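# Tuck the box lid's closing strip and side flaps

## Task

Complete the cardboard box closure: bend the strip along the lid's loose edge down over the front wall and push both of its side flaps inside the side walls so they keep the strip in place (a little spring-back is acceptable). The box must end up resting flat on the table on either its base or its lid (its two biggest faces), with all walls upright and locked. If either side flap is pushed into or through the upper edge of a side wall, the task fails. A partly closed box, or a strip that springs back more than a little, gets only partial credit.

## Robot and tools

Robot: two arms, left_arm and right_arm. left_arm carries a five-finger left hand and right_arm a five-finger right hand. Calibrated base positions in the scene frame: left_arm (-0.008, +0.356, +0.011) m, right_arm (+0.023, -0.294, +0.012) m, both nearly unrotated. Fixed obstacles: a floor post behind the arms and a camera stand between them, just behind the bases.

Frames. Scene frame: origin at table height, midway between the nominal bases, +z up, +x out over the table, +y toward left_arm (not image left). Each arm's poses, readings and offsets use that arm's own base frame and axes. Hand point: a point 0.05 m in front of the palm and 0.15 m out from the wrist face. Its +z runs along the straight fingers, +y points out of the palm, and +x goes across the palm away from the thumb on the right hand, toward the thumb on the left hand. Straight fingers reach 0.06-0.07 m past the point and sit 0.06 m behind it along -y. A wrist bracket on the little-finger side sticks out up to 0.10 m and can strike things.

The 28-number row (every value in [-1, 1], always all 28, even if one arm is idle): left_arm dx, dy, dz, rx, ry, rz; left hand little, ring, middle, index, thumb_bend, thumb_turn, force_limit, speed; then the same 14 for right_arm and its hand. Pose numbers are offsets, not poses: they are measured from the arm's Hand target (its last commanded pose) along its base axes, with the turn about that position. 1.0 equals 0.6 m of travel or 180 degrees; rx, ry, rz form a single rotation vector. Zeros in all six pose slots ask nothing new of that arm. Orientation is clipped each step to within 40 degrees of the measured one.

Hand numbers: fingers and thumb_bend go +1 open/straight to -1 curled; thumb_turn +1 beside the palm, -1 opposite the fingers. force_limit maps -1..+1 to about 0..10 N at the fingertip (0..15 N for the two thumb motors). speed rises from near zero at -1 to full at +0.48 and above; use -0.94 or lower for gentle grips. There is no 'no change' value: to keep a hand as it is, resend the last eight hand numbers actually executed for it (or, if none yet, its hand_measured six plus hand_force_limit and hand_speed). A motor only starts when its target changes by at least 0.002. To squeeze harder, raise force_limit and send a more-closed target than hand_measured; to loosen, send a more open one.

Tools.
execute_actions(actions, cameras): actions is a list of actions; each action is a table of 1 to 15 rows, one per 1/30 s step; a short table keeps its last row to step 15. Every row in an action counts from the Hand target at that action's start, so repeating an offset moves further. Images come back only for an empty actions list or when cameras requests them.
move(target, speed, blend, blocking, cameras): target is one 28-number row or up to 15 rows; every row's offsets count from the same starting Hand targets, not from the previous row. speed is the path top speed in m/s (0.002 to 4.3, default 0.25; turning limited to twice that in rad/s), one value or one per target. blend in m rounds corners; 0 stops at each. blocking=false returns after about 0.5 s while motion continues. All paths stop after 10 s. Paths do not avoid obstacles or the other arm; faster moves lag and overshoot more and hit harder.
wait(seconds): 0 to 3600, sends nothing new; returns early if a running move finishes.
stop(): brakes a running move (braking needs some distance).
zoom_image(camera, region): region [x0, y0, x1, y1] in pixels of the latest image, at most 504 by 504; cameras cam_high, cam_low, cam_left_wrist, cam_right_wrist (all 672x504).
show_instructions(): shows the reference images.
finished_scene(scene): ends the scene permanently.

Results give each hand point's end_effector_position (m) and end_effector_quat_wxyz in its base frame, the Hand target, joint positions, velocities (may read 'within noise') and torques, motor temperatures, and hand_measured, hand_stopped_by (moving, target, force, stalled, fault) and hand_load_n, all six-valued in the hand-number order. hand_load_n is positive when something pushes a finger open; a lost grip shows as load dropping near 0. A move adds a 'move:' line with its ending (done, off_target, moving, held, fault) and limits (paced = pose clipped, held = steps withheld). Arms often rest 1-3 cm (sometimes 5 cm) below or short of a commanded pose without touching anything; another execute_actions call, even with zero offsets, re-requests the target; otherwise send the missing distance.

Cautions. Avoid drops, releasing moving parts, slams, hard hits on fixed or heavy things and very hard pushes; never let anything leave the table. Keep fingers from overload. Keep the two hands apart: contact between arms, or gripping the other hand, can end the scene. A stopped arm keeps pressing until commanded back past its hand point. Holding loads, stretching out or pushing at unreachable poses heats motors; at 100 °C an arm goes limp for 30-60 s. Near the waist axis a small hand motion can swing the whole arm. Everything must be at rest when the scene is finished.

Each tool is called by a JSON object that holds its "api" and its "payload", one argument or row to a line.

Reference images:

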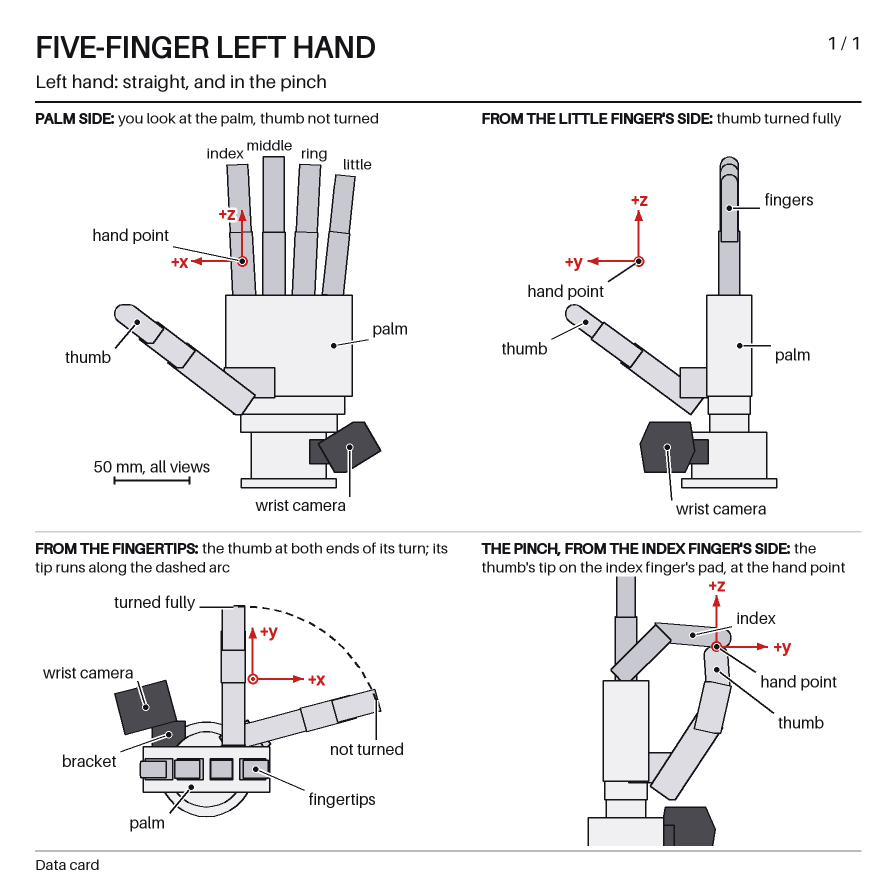

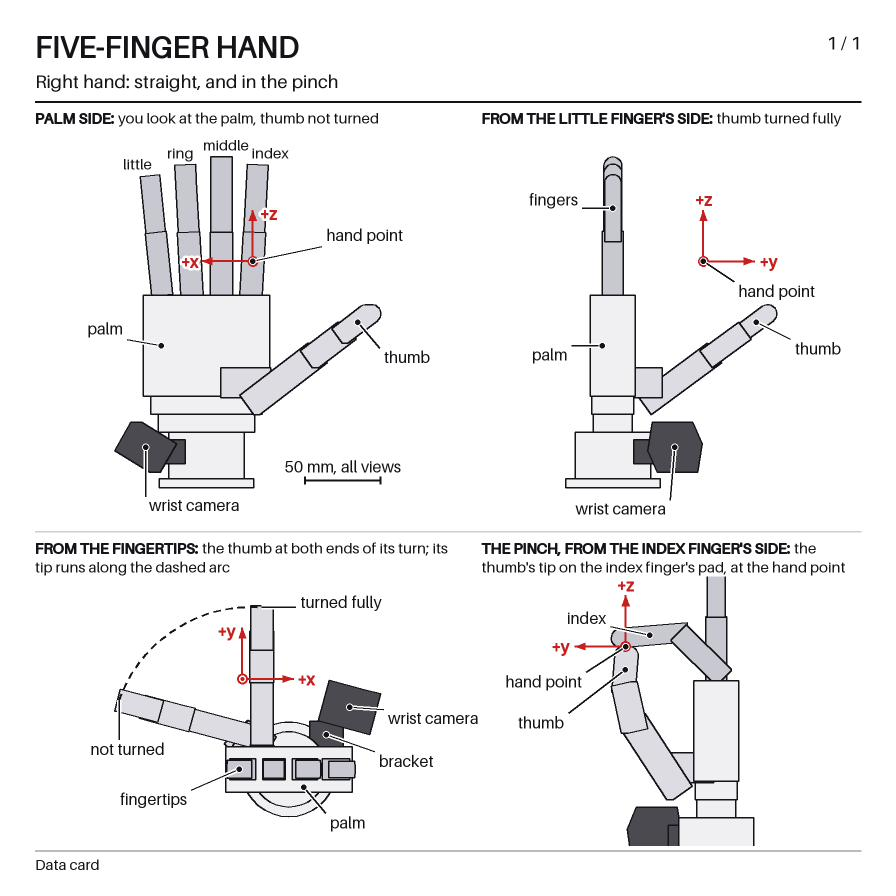

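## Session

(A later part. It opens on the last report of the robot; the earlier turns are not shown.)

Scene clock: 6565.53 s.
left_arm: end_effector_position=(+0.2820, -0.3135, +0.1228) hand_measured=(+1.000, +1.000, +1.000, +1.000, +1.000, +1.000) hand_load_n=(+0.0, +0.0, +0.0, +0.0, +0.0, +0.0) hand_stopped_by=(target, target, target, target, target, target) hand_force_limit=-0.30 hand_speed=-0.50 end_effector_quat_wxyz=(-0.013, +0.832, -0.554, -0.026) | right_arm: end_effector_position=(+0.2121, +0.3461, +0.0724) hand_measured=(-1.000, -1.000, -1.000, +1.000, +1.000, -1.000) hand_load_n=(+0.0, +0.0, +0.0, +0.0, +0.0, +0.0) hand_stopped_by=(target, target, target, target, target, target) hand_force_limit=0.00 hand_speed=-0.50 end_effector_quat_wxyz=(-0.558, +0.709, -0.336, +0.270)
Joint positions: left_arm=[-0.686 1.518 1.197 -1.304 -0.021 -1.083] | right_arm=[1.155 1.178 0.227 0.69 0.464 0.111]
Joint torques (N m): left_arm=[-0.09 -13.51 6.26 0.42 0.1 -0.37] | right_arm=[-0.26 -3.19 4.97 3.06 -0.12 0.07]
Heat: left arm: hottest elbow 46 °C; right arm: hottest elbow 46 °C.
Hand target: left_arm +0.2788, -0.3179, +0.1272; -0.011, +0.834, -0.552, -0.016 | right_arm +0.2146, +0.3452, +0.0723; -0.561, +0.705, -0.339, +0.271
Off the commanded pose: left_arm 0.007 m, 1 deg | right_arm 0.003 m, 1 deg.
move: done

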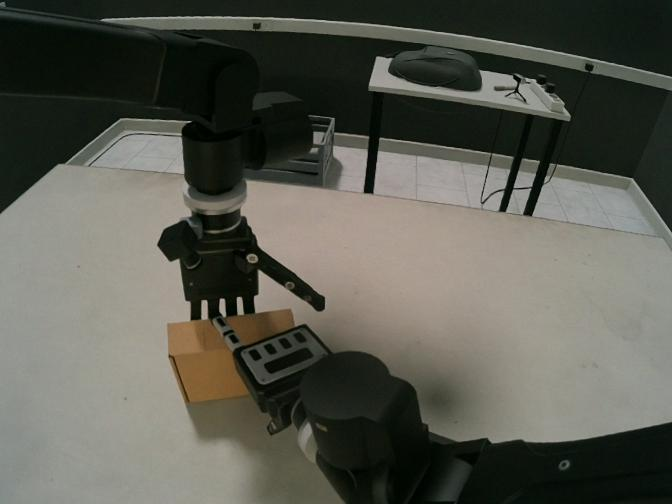

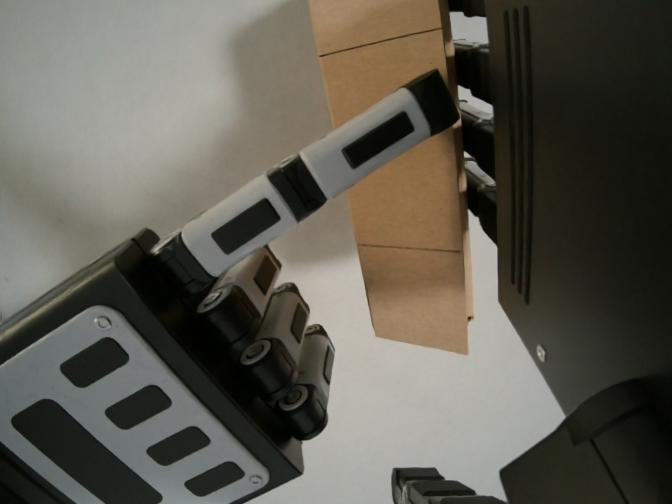

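{"api": "move", "payload": {
  "target": [0,0,0,0,0,0,1,1,1,1,1,1,-0.3,-0.5,0.006,0.0025,-0.014,0,0,0,-1,-1,-1,1,1,-1,0,-0.5],
  "speed": 0.02,
  "cameras": ["cam_low","cam_right_wrist"]
}}

{"api": "zoom_image", "payload": {
  "camera": "cam_low",
  "region": [140, 300, 280, 420]
}}

{"api": "zoom_image", "payload": {
  "camera": "cam_right_wrist",
  "region": [340, 30, 540, 180]
}}

Scene clock: 6570.73 s.
left_arm: end_effector_position=(+0.2820, -0.3135, +0.1228) hand_measured=(+1.000, +1.000, +1.000, +1.000, +1.000, +1.000) hand_load_n=(+0.0, +0.0, +0.0, +0.0, -0.5, +0.0) hand_stopped_by=(target, target, target, target, target, target) hand_force_limit=-0.30 hand_speed=-0.50 end_effector_quat_wxyz=(-0.013, +0.832, -0.554, -0.026) | right_arm: end_effector_position=(+0.2156, +0.3481, +0.0650) hand_measured=(-1.000, -1.000, -1.000, +1.000, +1.000, -1.000) hand_load_n=(+0.0, +0.0, +0.0, +0.0, +0.0, +0.0) hand_stopped_by=(target, target, target, target, target, target) hand_force_limit=0.00 hand_speed=-0.50 end_effector_quat_wxyz=(-0.560, +0.707, -0.338, +0.269)
Joint positions: left_arm=[-0.686 1.518 1.197 -1.304 -0.021 -1.083] | right_arm=[1.144 1.235 0.224 0.754 0.453 0.111]
Joint torques (N m): left_arm=[-0.03 -13.45 6.24 0.42 0.11 -0.38] | right_arm=[-0.26 -3.37 4.67 2.96 -0.14 0.04]
Heat: left arm: hottest elbow 46 °C; right arm: hottest elbow 46 °C.
Hand target: left_arm +0.2788, -0.3179, +0.1272; -0.011, +0.834, -0.552, -0.016 | right_arm +0.2181, +0.3467, +0.0638; -0.561, +0.705, -0.339, +0.271
Off the commanded pose: left_arm 0.007 m, 1 deg | right_arm 0.003 m, 0 deg.
move: done

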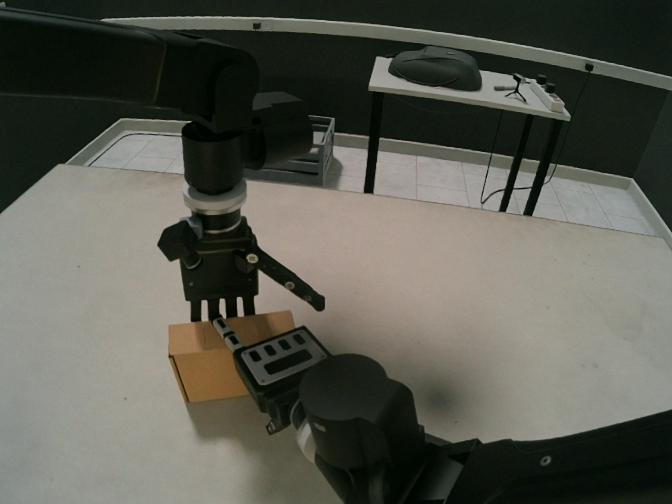

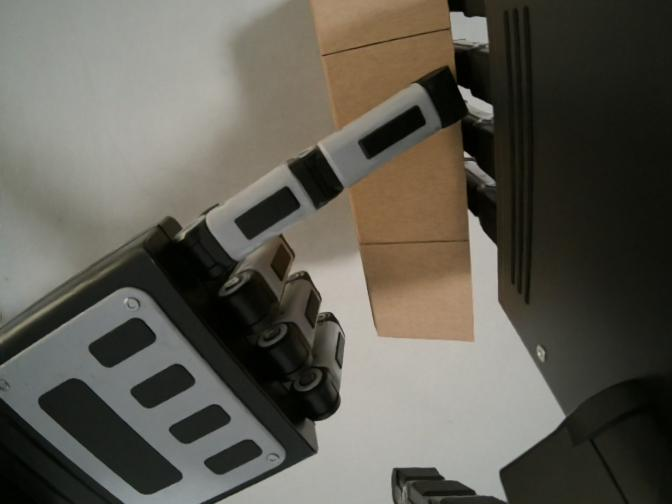

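Scaled by 3.600 from the camera's image (finer frame: 960x720).

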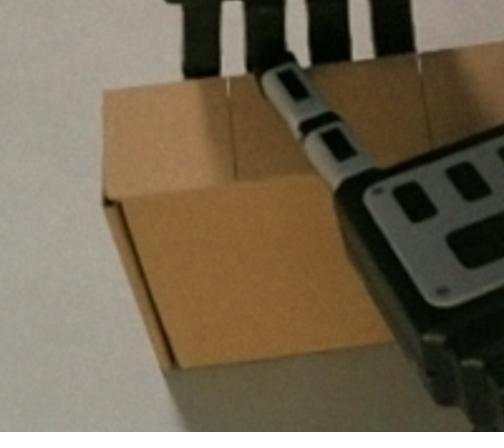

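Scaled by 2.520 from the camera's image (finer frame: 960x720).

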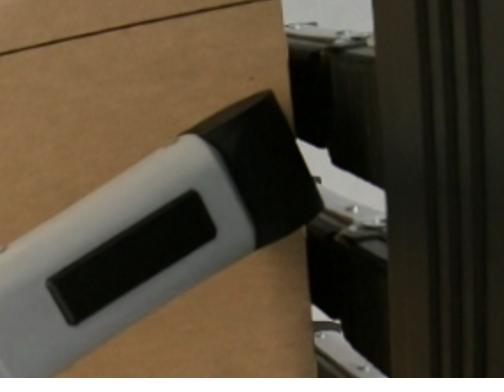

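{"api": "move", "payload": {
  "target": [0,0,0,0,0,0,1,1,1,1,1,1,-0.3,-0.5,0.002,0.001,-0.012,0,0,0,-1,-1,-1,1,1,-1,0,-0.5],
  "speed": 0.02,
  "cameras": ["cam_low","cam_right_wrist"]
}}

{"api": "zoom_image", "payload": {
  "camera": "cam_low",
  "region": [140, 300, 280, 420]
}}

{"api": "zoom_image", "payload": {
  "camera": "cam_right_wrist",
  "region": [340, 30, 540, 180]
}}

Scene clock: 6576.80 s.
left_arm: end_effector_position=(+0.2820, -0.3135, +0.1228) hand_measured=(+1.000, +1.000, +1.000, +1.000, +1.000, +1.000) hand_load_n=(+0.0, +0.0, +0.0, +0.0, +0.0, +0.0) hand_stopped_by=(target, target, target, target, target, target) hand_force_limit=-0.30 hand_speed=-0.50 end_effector_quat_wxyz=(-0.013, +0.832, -0.554, -0.026) | right_arm: end_effector_position=(+0.2171, +0.3495, +0.0588) hand_measured=(-1.000, -1.000, -1.000, +1.000, +1.000, -1.000) hand_load_n=(+0.0, +0.0, +0.0, +0.0, +0.0, +0.0) hand_stopped_by=(target, target, target, target, target, target) hand_force_limit=0.00 hand_speed=-0.50 end_effector_quat_wxyz=(-0.561, +0.706, -0.338, +0.269)
Joint positions: left_arm=[-0.686 1.518 1.197 -1.304 -0.021 -1.083] | right_arm=[1.14 1.28 0.222 0.805 0.45 0.111]
Joint torques (N m): left_arm=[-0.09 -13.45 6.26 0.42 0.11 -0.37] | right_arm=[-0.26 -3.6 4.3 2.93 -0.13 0.03]
Heat: left arm: hottest elbow 46 °C; right arm: hottest elbow 45 °C.
Hand target: left_arm +0.2788, -0.3179, +0.1272; -0.011, +0.834, -0.552, -0.016 | right_arm +0.2193, +0.3474, +0.0568; -0.561, +0.705, -0.339, +0.271
Off the commanded pose: left_arm 0.007 m, 1 deg | right_arm 0.004 m, 0 deg.
move: done

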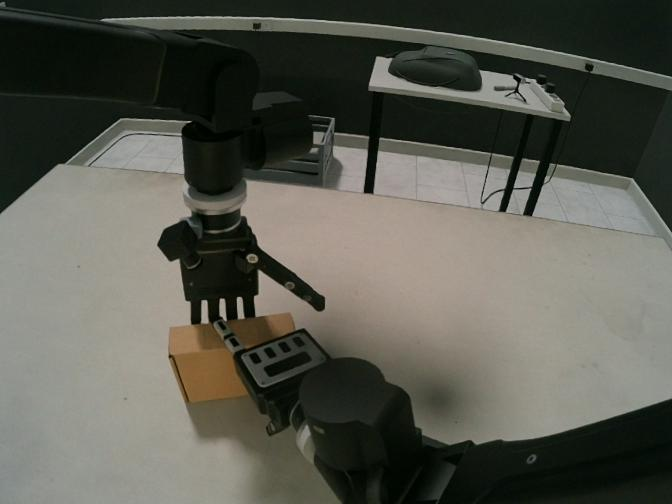

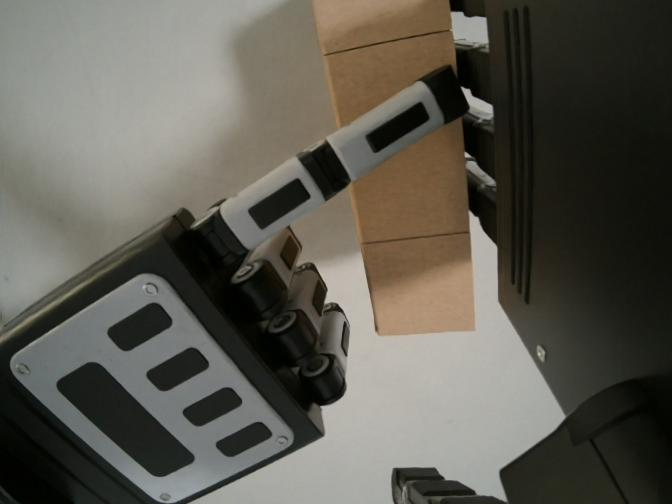

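Scaled by 3.600 from the camera's image (finer frame: 960x720).

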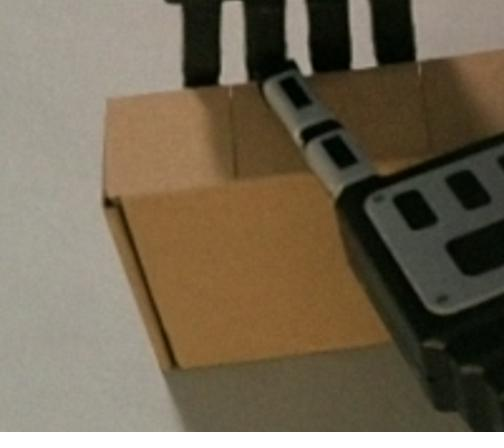

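Scaled by 2.520 from the camera's image (finer frame: 960x720).

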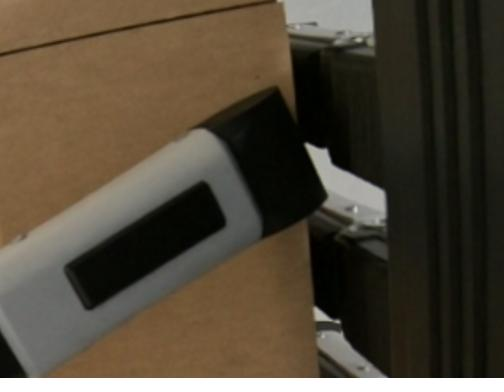

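{"api": "move", "payload": {
  "target": [0,0,0,0,0,0,1,1,1,1,1,1,-0.3,-0.5,-0.0015,-0.003,-0.010,0,0,0,-1,-1,-1,1,1,-1,0,-0.5],
  "speed": 0.02,
  "cameras": ["cam_low","cam_right_wrist"]
}}

{"api": "zoom_image", "payload": {
  "camera": "cam_low",
  "region": [140, 300, 280, 420]
}}

{"api": "zoom_image", "payload": {
  "camera": "cam_right_wrist",
  "region": [340, 30, 540, 180]
}}

Scene clock: 6581.63 s.
left_arm: end_effector_position=(+0.2820, -0.3135, +0.1228) hand_measured=(+1.000, +1.000, +1.000, +1.000, +1.000, +1.000) hand_load_n=(+0.0, +0.0, +0.0, +0.0, +0.0, +0.0) hand_stopped_by=(target, target, target, target, target, target) hand_force_limit=-0.30 hand_speed=-0.50 end_effector_quat_wxyz=(-0.013, +0.832, -0.554, -0.026) | right_arm: end_effector_position=(+0.2166, +0.3486, +0.0539) hand_measured=(-1.000, -1.000, -1.000, +1.000, +1.000, -1.000) hand_load_n=(+0.0, +0.0, +0.0, +0.0, +0.0, +0.0) hand_stopped_by=(target, target, target, target, target, target) hand_force_limit=0.00 hand_speed=-0.50 end_effector_quat_wxyz=(-0.562, +0.705, -0.338, +0.269)
Joint positions: left_arm=[-0.686 1.518 1.197 -1.304 -0.021 -1.083] | right_arm=[1.14 1.309 0.213 0.846 0.45 0.111]
Joint torques (N m): left_arm=[-0.09 -13.51 6.24 0.42 0.11 -0.37] | right_arm=[-0.32 -3.66 3.97 2.88 -0.12 0.03]
Heat: left arm: hottest elbow 46 °C; right arm: hottest elbow 45 °C.
Hand target: left_arm +0.2788, -0.3179, +0.1272; -0.011, +0.834, -0.552, -0.016 | right_arm +0.2184, +0.3456, +0.0508; -0.561, +0.705, -0.339, +0.271
Off the commanded pose: left_arm 0.007 m, 1 deg | right_arm 0.005 m, 0 deg.
move: done

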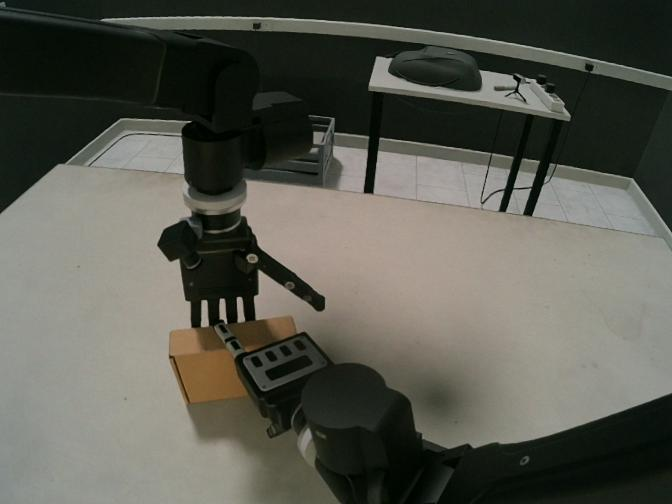

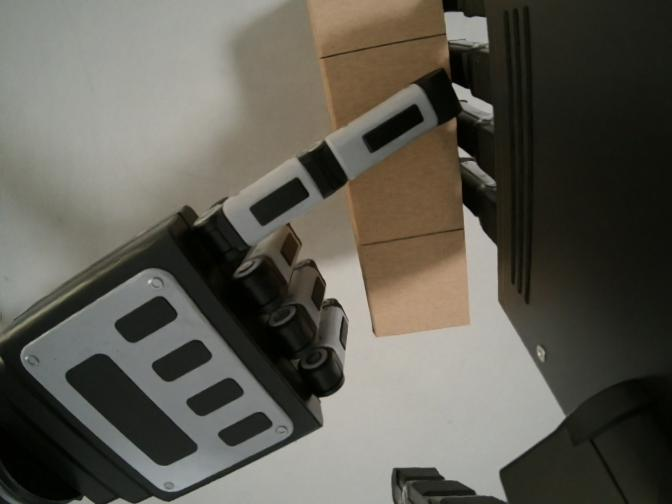

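Scaled by 3.600 from the camera's image (finer frame: 960x720).

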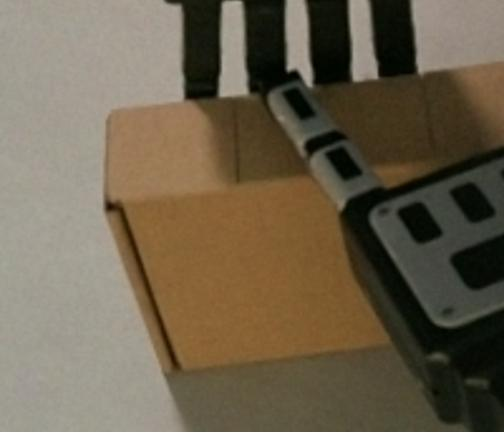

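Scaled by 2.520 from the camera's image (finer frame: 960x720).

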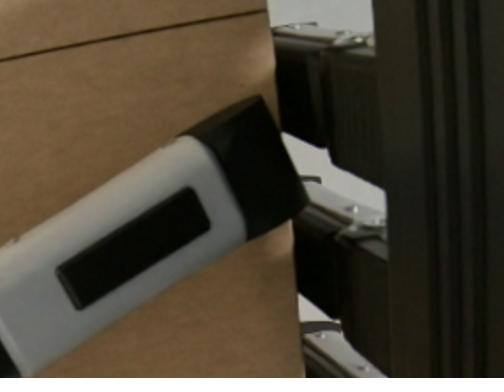

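{"api": "zoom_image", "payload": {
  "camera": "cam_right_wrist",
  "region": [340, 220, 500, 350]
}}

Scaled by 3.150 from the camera's image (finer frame: 960x720).

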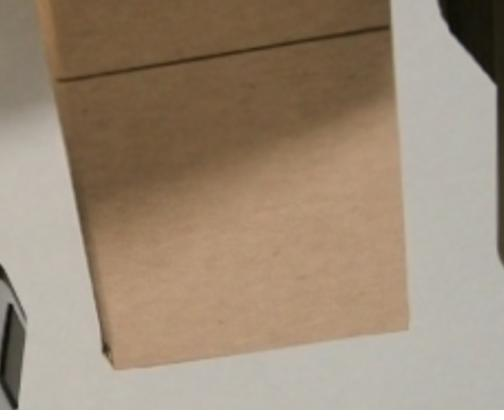

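{"api": "move", "payload": {
  "target": [0,0,0,0,0,0,1,1,1,1,1,1,-0.3,-0.5,0,0.002,0.037,0,0,0,-1,-1,-1,1,1,-1,0,-0.5],
  "speed": 0.02,
  "cameras": ["cam_low","cam_right_wrist"]
}}

{"api": "zoom_image", "payload": {
  "camera": "cam_low",
  "region": [140, 300, 280, 420]
}}

{"api": "zoom_image", "payload": {
  "camera": "cam_right_wrist",
  "region": [340, 220, 500, 350]
}}

Scene clock: 6594.47 s.
left_arm: end_effector_position=(+0.2820, -0.3135, +0.1228) hand_measured=(+1.000, +1.000, +1.000, +1.000, +1.000, +1.000) hand_load_n=(+0.0, +0.0, +0.0, +0.0, +0.0, +0.0) hand_stopped_by=(target, target, target, target, target, target) hand_force_limit=-0.30 hand_speed=-0.50 end_effector_quat_wxyz=(-0.013, +0.832, -0.554, -0.026) | right_arm: end_effector_position=(+0.2138, +0.3426, +0.0668) hand_measured=(-1.000, -1.000, -1.000, +1.000, +1.000, -1.000) hand_load_n=(+0.0, +0.0, +0.0, +0.0, +0.0, +0.0) hand_stopped_by=(target, target, target, target, target, target) hand_force_limit=0.00 hand_speed=-0.50 end_effector_quat_wxyz=(-0.559, +0.708, -0.338, +0.269)
Joint positions: left_arm=[-0.686 1.518 1.197 -1.304 -0.021 -1.083] | right_arm=[1.14 1.201 0.213 0.729 0.45 0.111]
Joint torques (N m): left_arm=[-0.03 -13.45 6.24 0.4 0.11 -0.37] | right_arm=[-0.15 -4.37 6.28 1.63 -0.04 0.03]
Heat: left arm: hottest elbow 46 °C; right arm: hottest elbow 44 °C.
Hand target: left_arm +0.2788, -0.3179, +0.1272; -0.011, +0.834, -0.552, -0.016 | right_arm +0.2184, +0.3468, +0.0730; -0.561, +0.705, -0.339, +0.271
Off the commanded pose: left_arm 0.007 m, 1 deg | right_arm 0.009 m, 0 deg.
move: done

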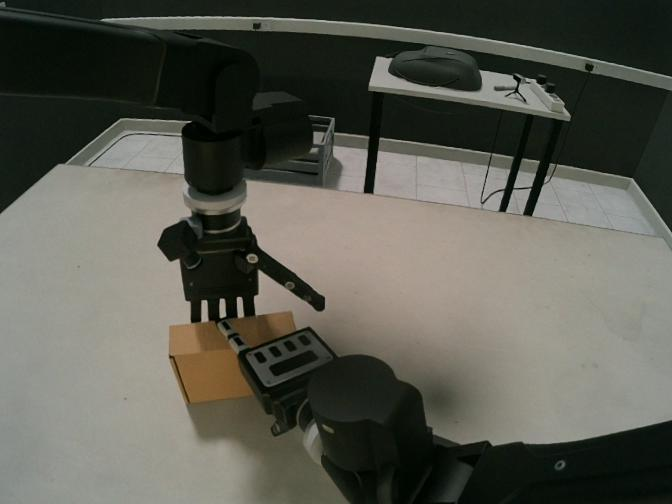

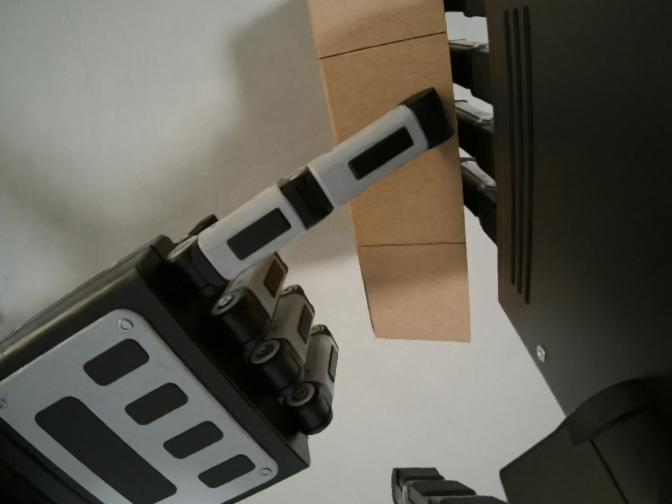

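Scaled by 3.600 from the camera's image (finer frame: 960x720).

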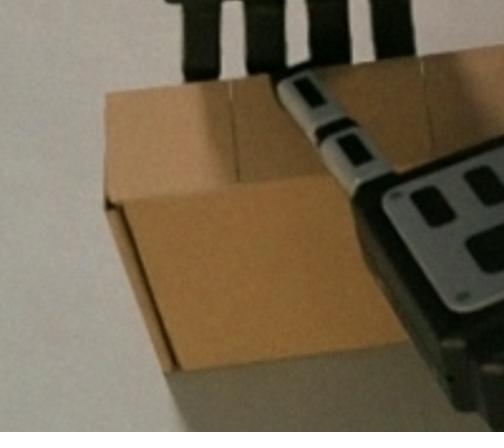

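Scaled by 3.150 from the camera's image (finer frame: 960x720).

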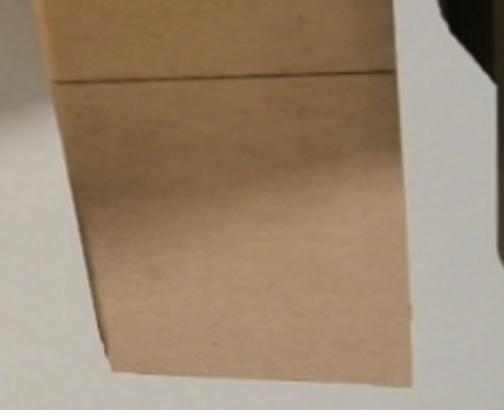

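{"api": "move", "payload": {
  "target": [0,0,0,0,0,0,1,1,1,1,1,1,-0.3,-0.5,-0.01,-0.005,0.02,0,0,0,-1,-1,-1,1,1,-1,0,-0.5],
  "speed": 0.02,
  "cameras": ["cam_low","cam_right_wrist"]
}}

{"api": "zoom_image", "payload": {
  "camera": "cam_low",
  "region": [140, 300, 280, 420]
}}

{"api": "zoom_image", "payload": {
  "camera": "cam_right_wrist",
  "region": [340, 220, 500, 350]
}}

Scene clock: 6602.20 s.
left_arm: end_effector_position=(+0.2820, -0.3135, +0.1228) hand_measured=(+1.000, +1.000, +1.000, +1.000, +1.000, +1.000) hand_load_n=(+0.0, +0.0, +0.0, +0.0, +0.0, +0.0) hand_stopped_by=(target, target, target, target, target, target) hand_force_limit=-0.30 hand_speed=-0.50 end_effector_quat_wxyz=(-0.013, +0.832, -0.554, -0.026) | right_arm: end_effector_position=(+0.2123, +0.3362, +0.0774) hand_measured=(-1.000, -1.000, -1.000, +1.000, +1.000, -1.000) hand_load_n=(+0.0, +0.0, +0.0, +0.0, +0.0, +0.0) hand_stopped_by=(target, target, target, target, target, target) hand_force_limit=0.00 hand_speed=-0.50 end_effector_quat_wxyz=(-0.556, +0.708, -0.340, +0.273)
Joint positions: left_arm=[-0.686 1.518 1.197 -1.304 -0.021 -1.083] | right_arm=[1.143 1.116 0.213 0.64 0.463 0.111]
Joint torques (N m): left_arm=[-0.09 -13.45 6.26 0.42 0.11 -0.37] | right_arm=[0.97 -3.72 6.9 1.63 0.13 0.08]
Heat: left arm: hottest elbow 46 °C; right arm: hottest elbow 44 °C.
Hand target: left_arm +0.2788, -0.3179, +0.1272; -0.011, +0.834, -0.552, -0.016 | right_arm +0.2125, +0.3438, +0.0851; -0.561, +0.705, -0.339, +0.271
Off the commanded pose: left_arm 0.007 m, 1 deg | right_arm 0.011 m, 1 deg.
move: off_target (right_arm)

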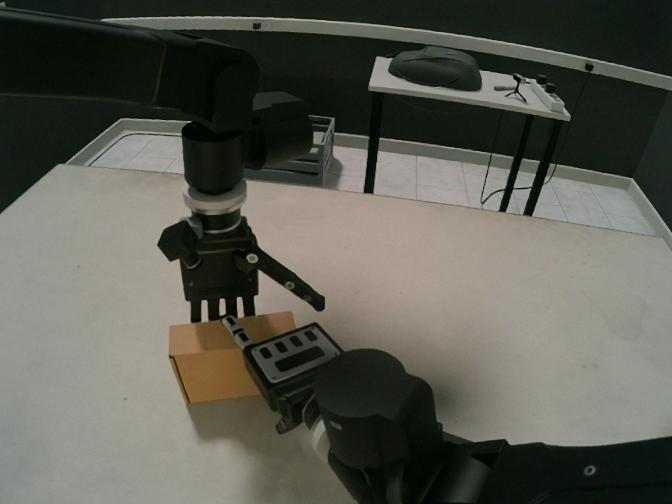

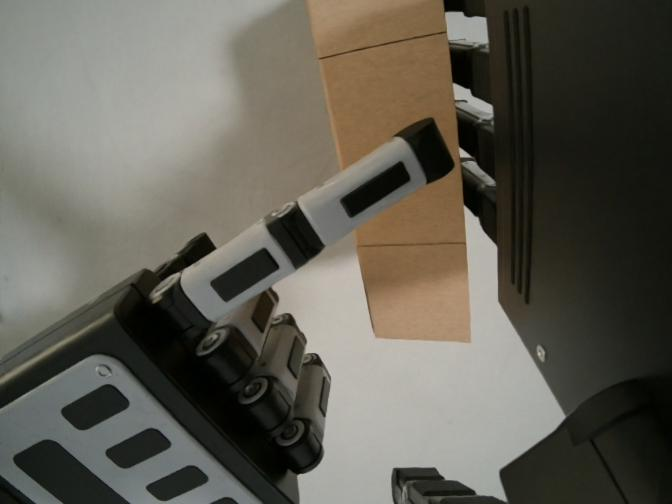

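Scaled by 3.600 from the camera's image (finer frame: 960x720).

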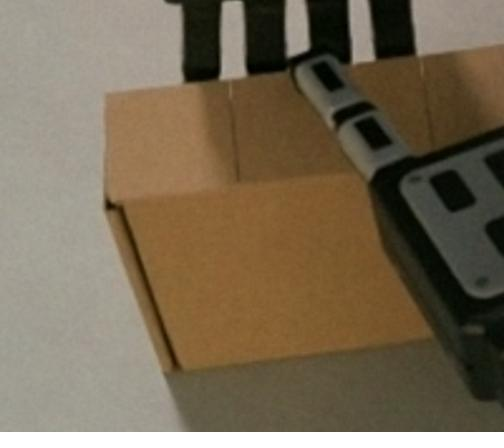

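Scaled by 3.150 from the camera's image (finer frame: 960x720).

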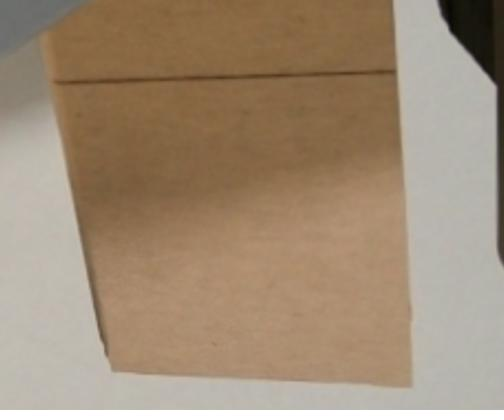

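{"api": "move", "payload": {
  "target": [0,0,0,0,0,0,1,1,1,1,1,1,-0.3,-0.5,0.0327,-0.0820,0.015,0,0,0,-1,-1,-1,1,1,-1,0,-0.5],
  "speed": 0.05,
  "cameras": ["cam_low","cam_right_wrist"]
}}

{"api": "zoom_image", "payload": {
  "camera": "cam_low",
  "region": [140, 260, 350, 420]
}}

Scene clock: 6630.83 s.
left_arm: end_effector_position=(+0.2820, -0.3135, +0.1228) hand_measured=(+1.000, +1.000, +1.000, +1.000, +1.000, +1.000) hand_load_n=(+0.0, +0.0, +0.0, +0.0, +0.0, +0.0) hand_stopped_by=(target, target, target, target, target, target) hand_force_limit=-0.30 hand_speed=-0.50 end_effector_quat_wxyz=(-0.013, +0.832, -0.554, -0.026) | right_arm: end_effector_position=(+0.2313, +0.2977, +0.0966) hand_measured=(-1.000, -1.000, -1.000, +1.000, +1.000, -1.000) hand_load_n=(+0.0, +0.0, +0.0, +0.0, +0.0, +0.0) hand_stopped_by=(target, target, target, target, target, target) hand_force_limit=0.00 hand_speed=-0.50 end_effector_quat_wxyz=(-0.567, +0.700, -0.342, +0.267)
Joint positions: left_arm=[-0.686 1.518 1.197 -1.304 -0.021 -1.083] | right_arm=[0.964 0.915 0.17 0.52 0.281 0.077]
Joint torques (N m): left_arm=[-0.03 -13.45 6.26 0.42 0.11 -0.37] | right_arm=[-0.21 -2.14 6.35 1.7 -0.15 -0.06]
Heat: left arm: hottest elbow 46 °C; right arm: hottest elbow 44 °C.
Hand target: left_arm +0.2788, -0.3179, +0.1272; -0.011, +0.834, -0.552, -0.016 | right_arm +0.2320, +0.2946, +0.0939; -0.561, +0.705, -0.339, +0.271
Off the commanded pose: left_arm 0.007 m, 1 deg | right_arm 0.004 m, 1 deg.
move: done

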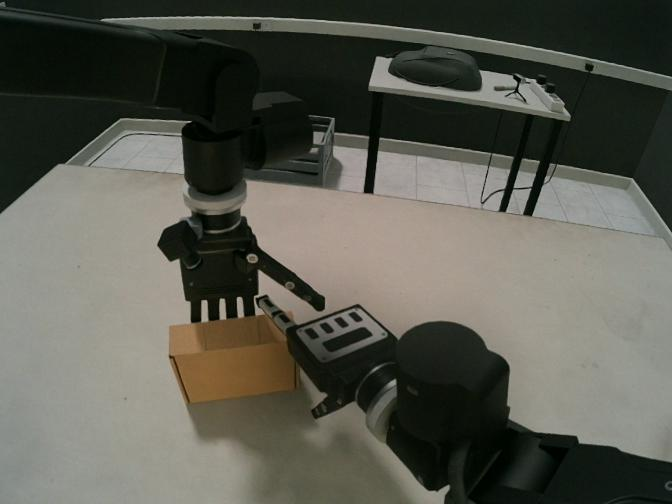

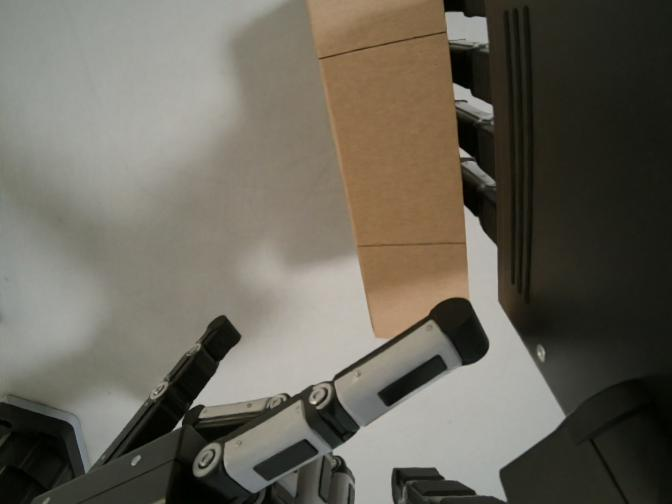

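Scaled by 2.400 from the camera's image (finer frame: 960x720).

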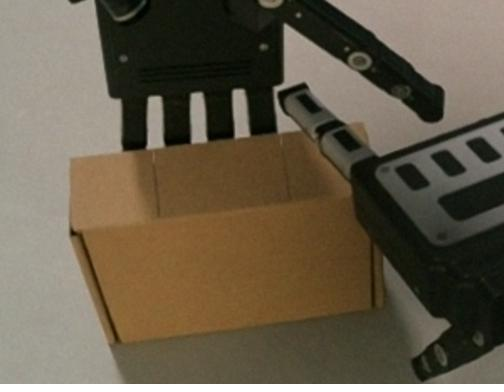

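{"api": "move", "payload": {
  "target": [0,0,0,0,0,0,1,1,1,1,1,1,-0.3,-0.5,0.0095,0.0047,-0.0315,0,0,0,-1,-1,-1,1,1,-1,0,-0.5],
  "speed": 0.03,
  "cameras": ["cam_low","cam_right_wrist"]
}}

{"api": "zoom_image", "payload": {
  "camera": "cam_low",
  "region": [140, 260, 350, 420]
}}

Scene clock: 6641.13 s.
left_arm: end_effector_position=(+0.2820, -0.3135, +0.1228) hand_measured=(+1.000, +1.000, +1.000, +1.000, +1.000, +1.000) hand_load_n=(+0.0, +0.0, +0.0, +0.0, +0.0, +0.0) hand_stopped_by=(target, target, target, target, target, target) hand_force_limit=-0.30 hand_speed=-0.50 end_effector_quat_wxyz=(-0.013, +0.832, -0.554, -0.026) | right_arm: end_effector_position=(+0.2342, +0.2982, +0.0727) hand_measured=(-1.000, -1.000, -1.000, +1.000, +1.000, -1.000) hand_load_n=(+0.0, +0.0, +0.0, +0.0, +0.0, +0.0) hand_stopped_by=(target, target, target, target, target, target) hand_force_limit=0.00 hand_speed=-0.50 end_effector_quat_wxyz=(-0.557, +0.709, -0.342, +0.265)
Joint positions: left_arm=[-0.686 1.518 1.197 -1.304 -0.021 -1.083] | right_arm=[0.952 1.042 0.155 0.638 0.267 0.073]
Joint torques (N m): left_arm=[-0.03 -13.45 6.24 0.42 0.11 -0.37] | right_arm=[-0.38 -2.14 5.57 3.17 -0.15 -0.06]
Heat: left arm: hottest elbow 45 °C; right arm: hottest elbow 45 °C.
Hand target: left_arm +0.2788, -0.3179, +0.1272; -0.011, +0.834, -0.552, -0.016 | right_arm +0.2378, +0.2975, +0.0752; -0.561, +0.705, -0.339, +0.271
Off the commanded pose: left_arm 0.007 m, 1 deg | right_arm 0.004 m, 1 deg.
move: done

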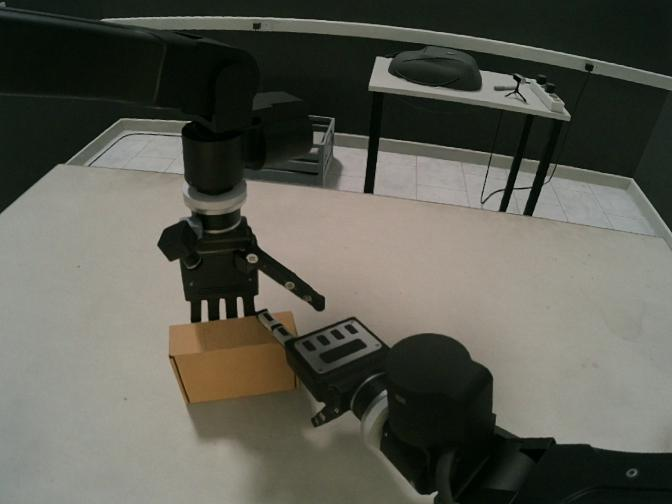

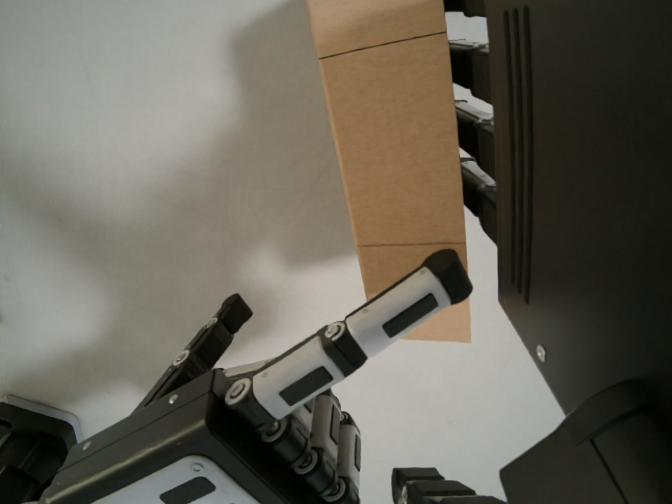

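Scaled by 2.400 from the camera's image (finer frame: 960x720).

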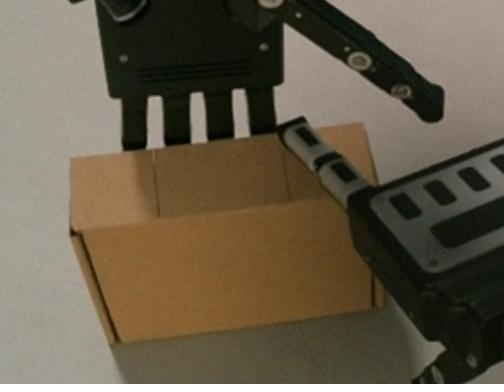

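{"api": "move", "payload": {
  "target": [0,0,0,0,0,0,1,1,1,1,1,1,-0.3,-0.5,0.003,-0.005,-0.025,0,0,0,-1,-1,-1,1,1,-1,0,-0.5],
  "speed": 0.02,
  "cameras": ["cam_low","cam_right_wrist"]
}}

{"api": "zoom_image", "payload": {
  "camera": "cam_low",
  "region": [140, 260, 350, 420]
}}

{"api": "zoom_image", "payload": {
  "camera": "cam_right_wrist",
  "region": [340, 200, 540, 350]
}}

Scene clock: 6652.83 s.
left_arm: end_effector_position=(+0.2820, -0.3135, +0.1228) hand_measured=(+1.000, +1.000, +1.000, +1.000, +1.000, +1.000) hand_load_n=(+0.0, +0.0, +0.0, +0.0, -0.5, +0.0) hand_stopped_by=(target, target, target, target, target, target) hand_force_limit=-0.30 hand_speed=-0.50 end_effector_quat_wxyz=(-0.013, +0.832, -0.554, -0.026) | right_arm: end_effector_position=(+0.2367, +0.2975, +0.0614) hand_measured=(-1.000, -1.000, -1.000, +1.000, +1.000, -1.000) hand_load_n=(+0.0, +0.0, +0.0, +0.0, +0.0, +0.0) hand_stopped_by=(target, target, target, target, target, target) hand_force_limit=0.00 hand_speed=-0.50 end_effector_quat_wxyz=(-0.562, +0.705, -0.341, +0.265)
Joint positions: left_arm=[-0.686 1.518 1.197 -1.304 -0.021 -1.083] | right_arm=[0.937 1.133 0.136 0.759 0.25 0.07]
Joint torques (N m): left_arm=[-0.09 -13.51 6.24 0.42 0.11 -0.37] | right_arm=[-0.44 -2.2 4.72 2.99 -0.12 -0.08]
Heat: left arm: hottest elbow 45 °C; right arm: hottest elbow 45 °C.
Hand target: left_arm +0.2788, -0.3179, +0.1272; -0.011, +0.834, -0.552, -0.016 | right_arm +0.2396, +0.2944, +0.0601; -0.561, +0.705, -0.339, +0.271
Off the commanded pose: left_arm 0.007 m, 1 deg | right_arm 0.004 m, 1 deg.
move: done

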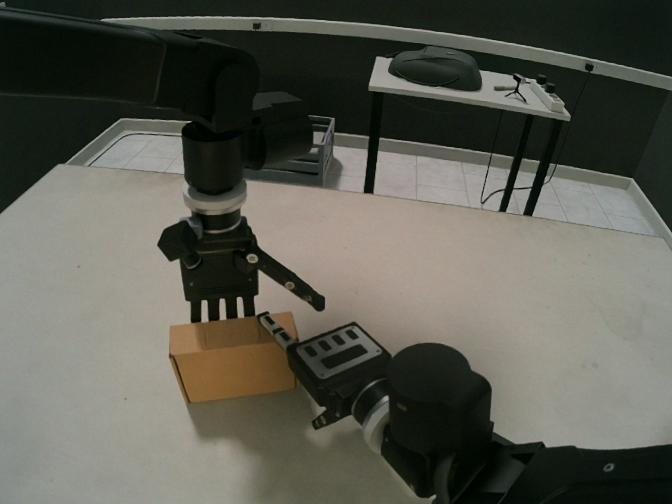

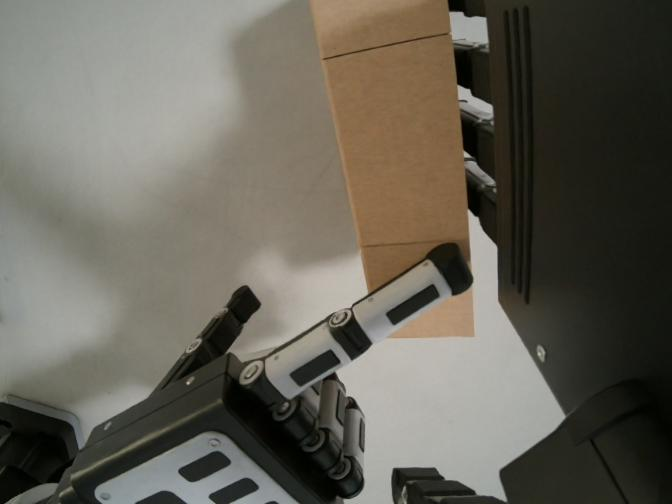

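Scaled by 2.400 from the camera's image (finer frame: 960x720).

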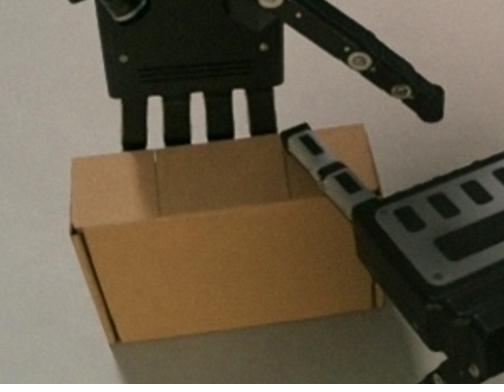

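Scaled by 2.520 from the camera's image (finer frame: 960x720).

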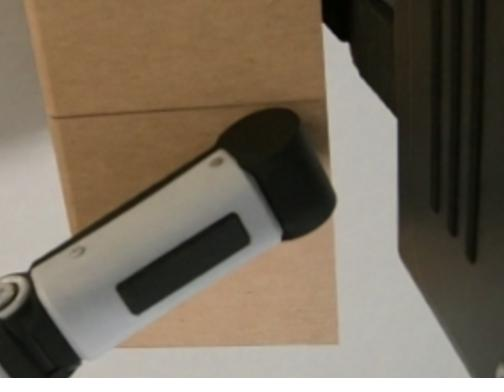

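{"api": "move", "payload": {
  "target": [0,0,0,0,0,0,1,1,1,1,1,1,-0.3,-0.5,0,-0.008,-0.016,0,0,0,-1,-1,-1,1,1,-1,0,-0.5],
  "speed": 0.02,
  "cameras": ["cam_low","cam_right_wrist"]
}}

{"api": "zoom_image", "payload": {
  "camera": "cam_low",
  "region": [140, 260, 350, 420]
}}

{"api": "zoom_image", "payload": {
  "camera": "cam_right_wrist",
  "region": [340, 200, 540, 350]
}}

Scene clock: 6659.00 s.
left_arm: end_effector_position=(+0.2820, -0.3135, +0.1228) hand_measured=(+1.000, +1.000, +1.000, +1.000, +1.000, +1.000) hand_load_n=(+0.0, +0.0, +0.0, +0.0, -0.5, +0.0) hand_stopped_by=(target, target, target, target, target, target) hand_force_limit=-0.30 hand_speed=-0.50 end_effector_quat_wxyz=(-0.013, +0.832, -0.554, -0.026) | right_arm: end_effector_position=(+0.2375, +0.2938, +0.0534) hand_measured=(-1.000, -1.000, -1.000, +1.000, +1.000, -1.000) hand_load_n=(+0.0, +0.0, +0.0, +0.0, +0.0, +0.0) hand_stopped_by=(target, target, target, target, target, target) hand_force_limit=0.00 hand_speed=-0.50 end_effector_quat_wxyz=(-0.564, +0.704, -0.341, +0.265)
Joint positions: left_arm=[-0.686 1.518 1.197 -1.304 -0.021 -1.083] | right_arm=[0.923 1.188 0.119 0.837 0.236 0.067]
Joint torques (N m): left_arm=[-0.03 -13.45 6.24 0.42 0.11 -0.37] | right_arm=[-0.44 -2.32 4.15 2.95 -0.12 -0.09]
Heat: left arm: hottest elbow 45 °C; right arm: hottest elbow 45 °C.
Hand target: left_arm +0.2788, -0.3179, +0.1272; -0.011, +0.834, -0.552, -0.016 | right_arm +0.2396, +0.2897, +0.0505; -0.561, +0.705, -0.339, +0.271
Off the commanded pose: left_arm 0.007 m, 1 deg | right_arm 0.005 m, 1 deg.
move: done

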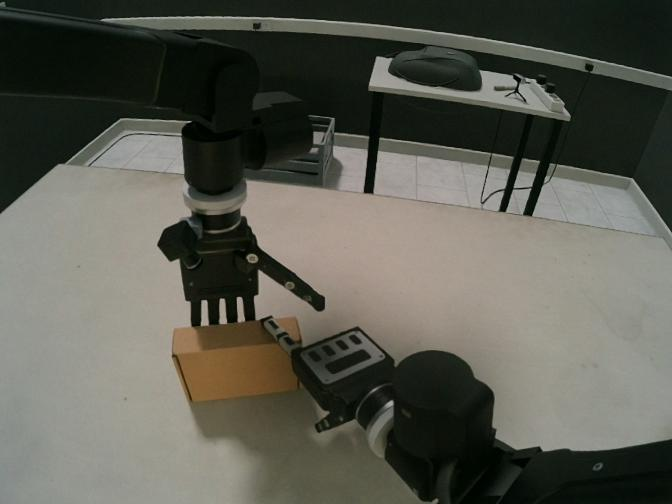

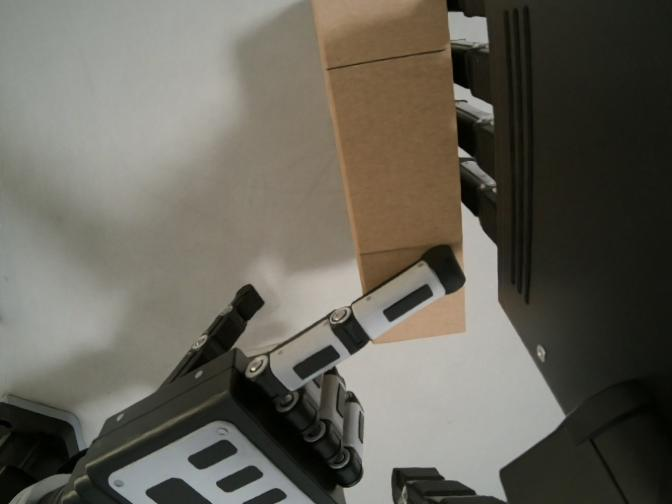

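Scaled by 2.400 from the camera's image (finer frame: 960x720).

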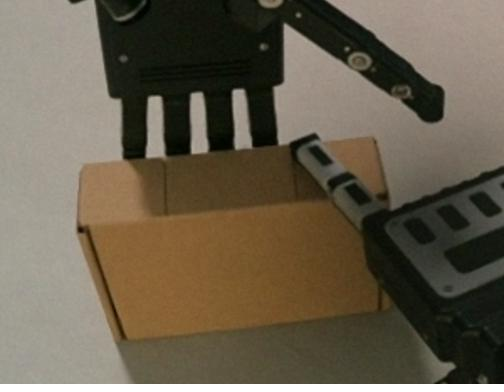

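Scaled by 2.520 from the camera's image (finer frame: 960x720).

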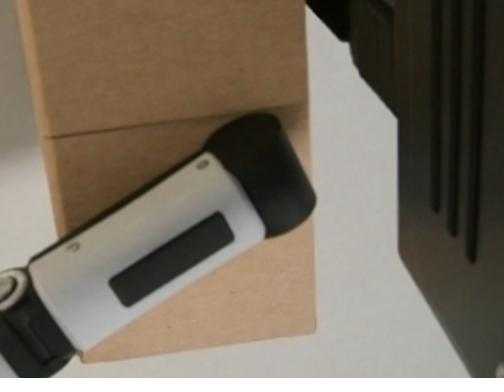

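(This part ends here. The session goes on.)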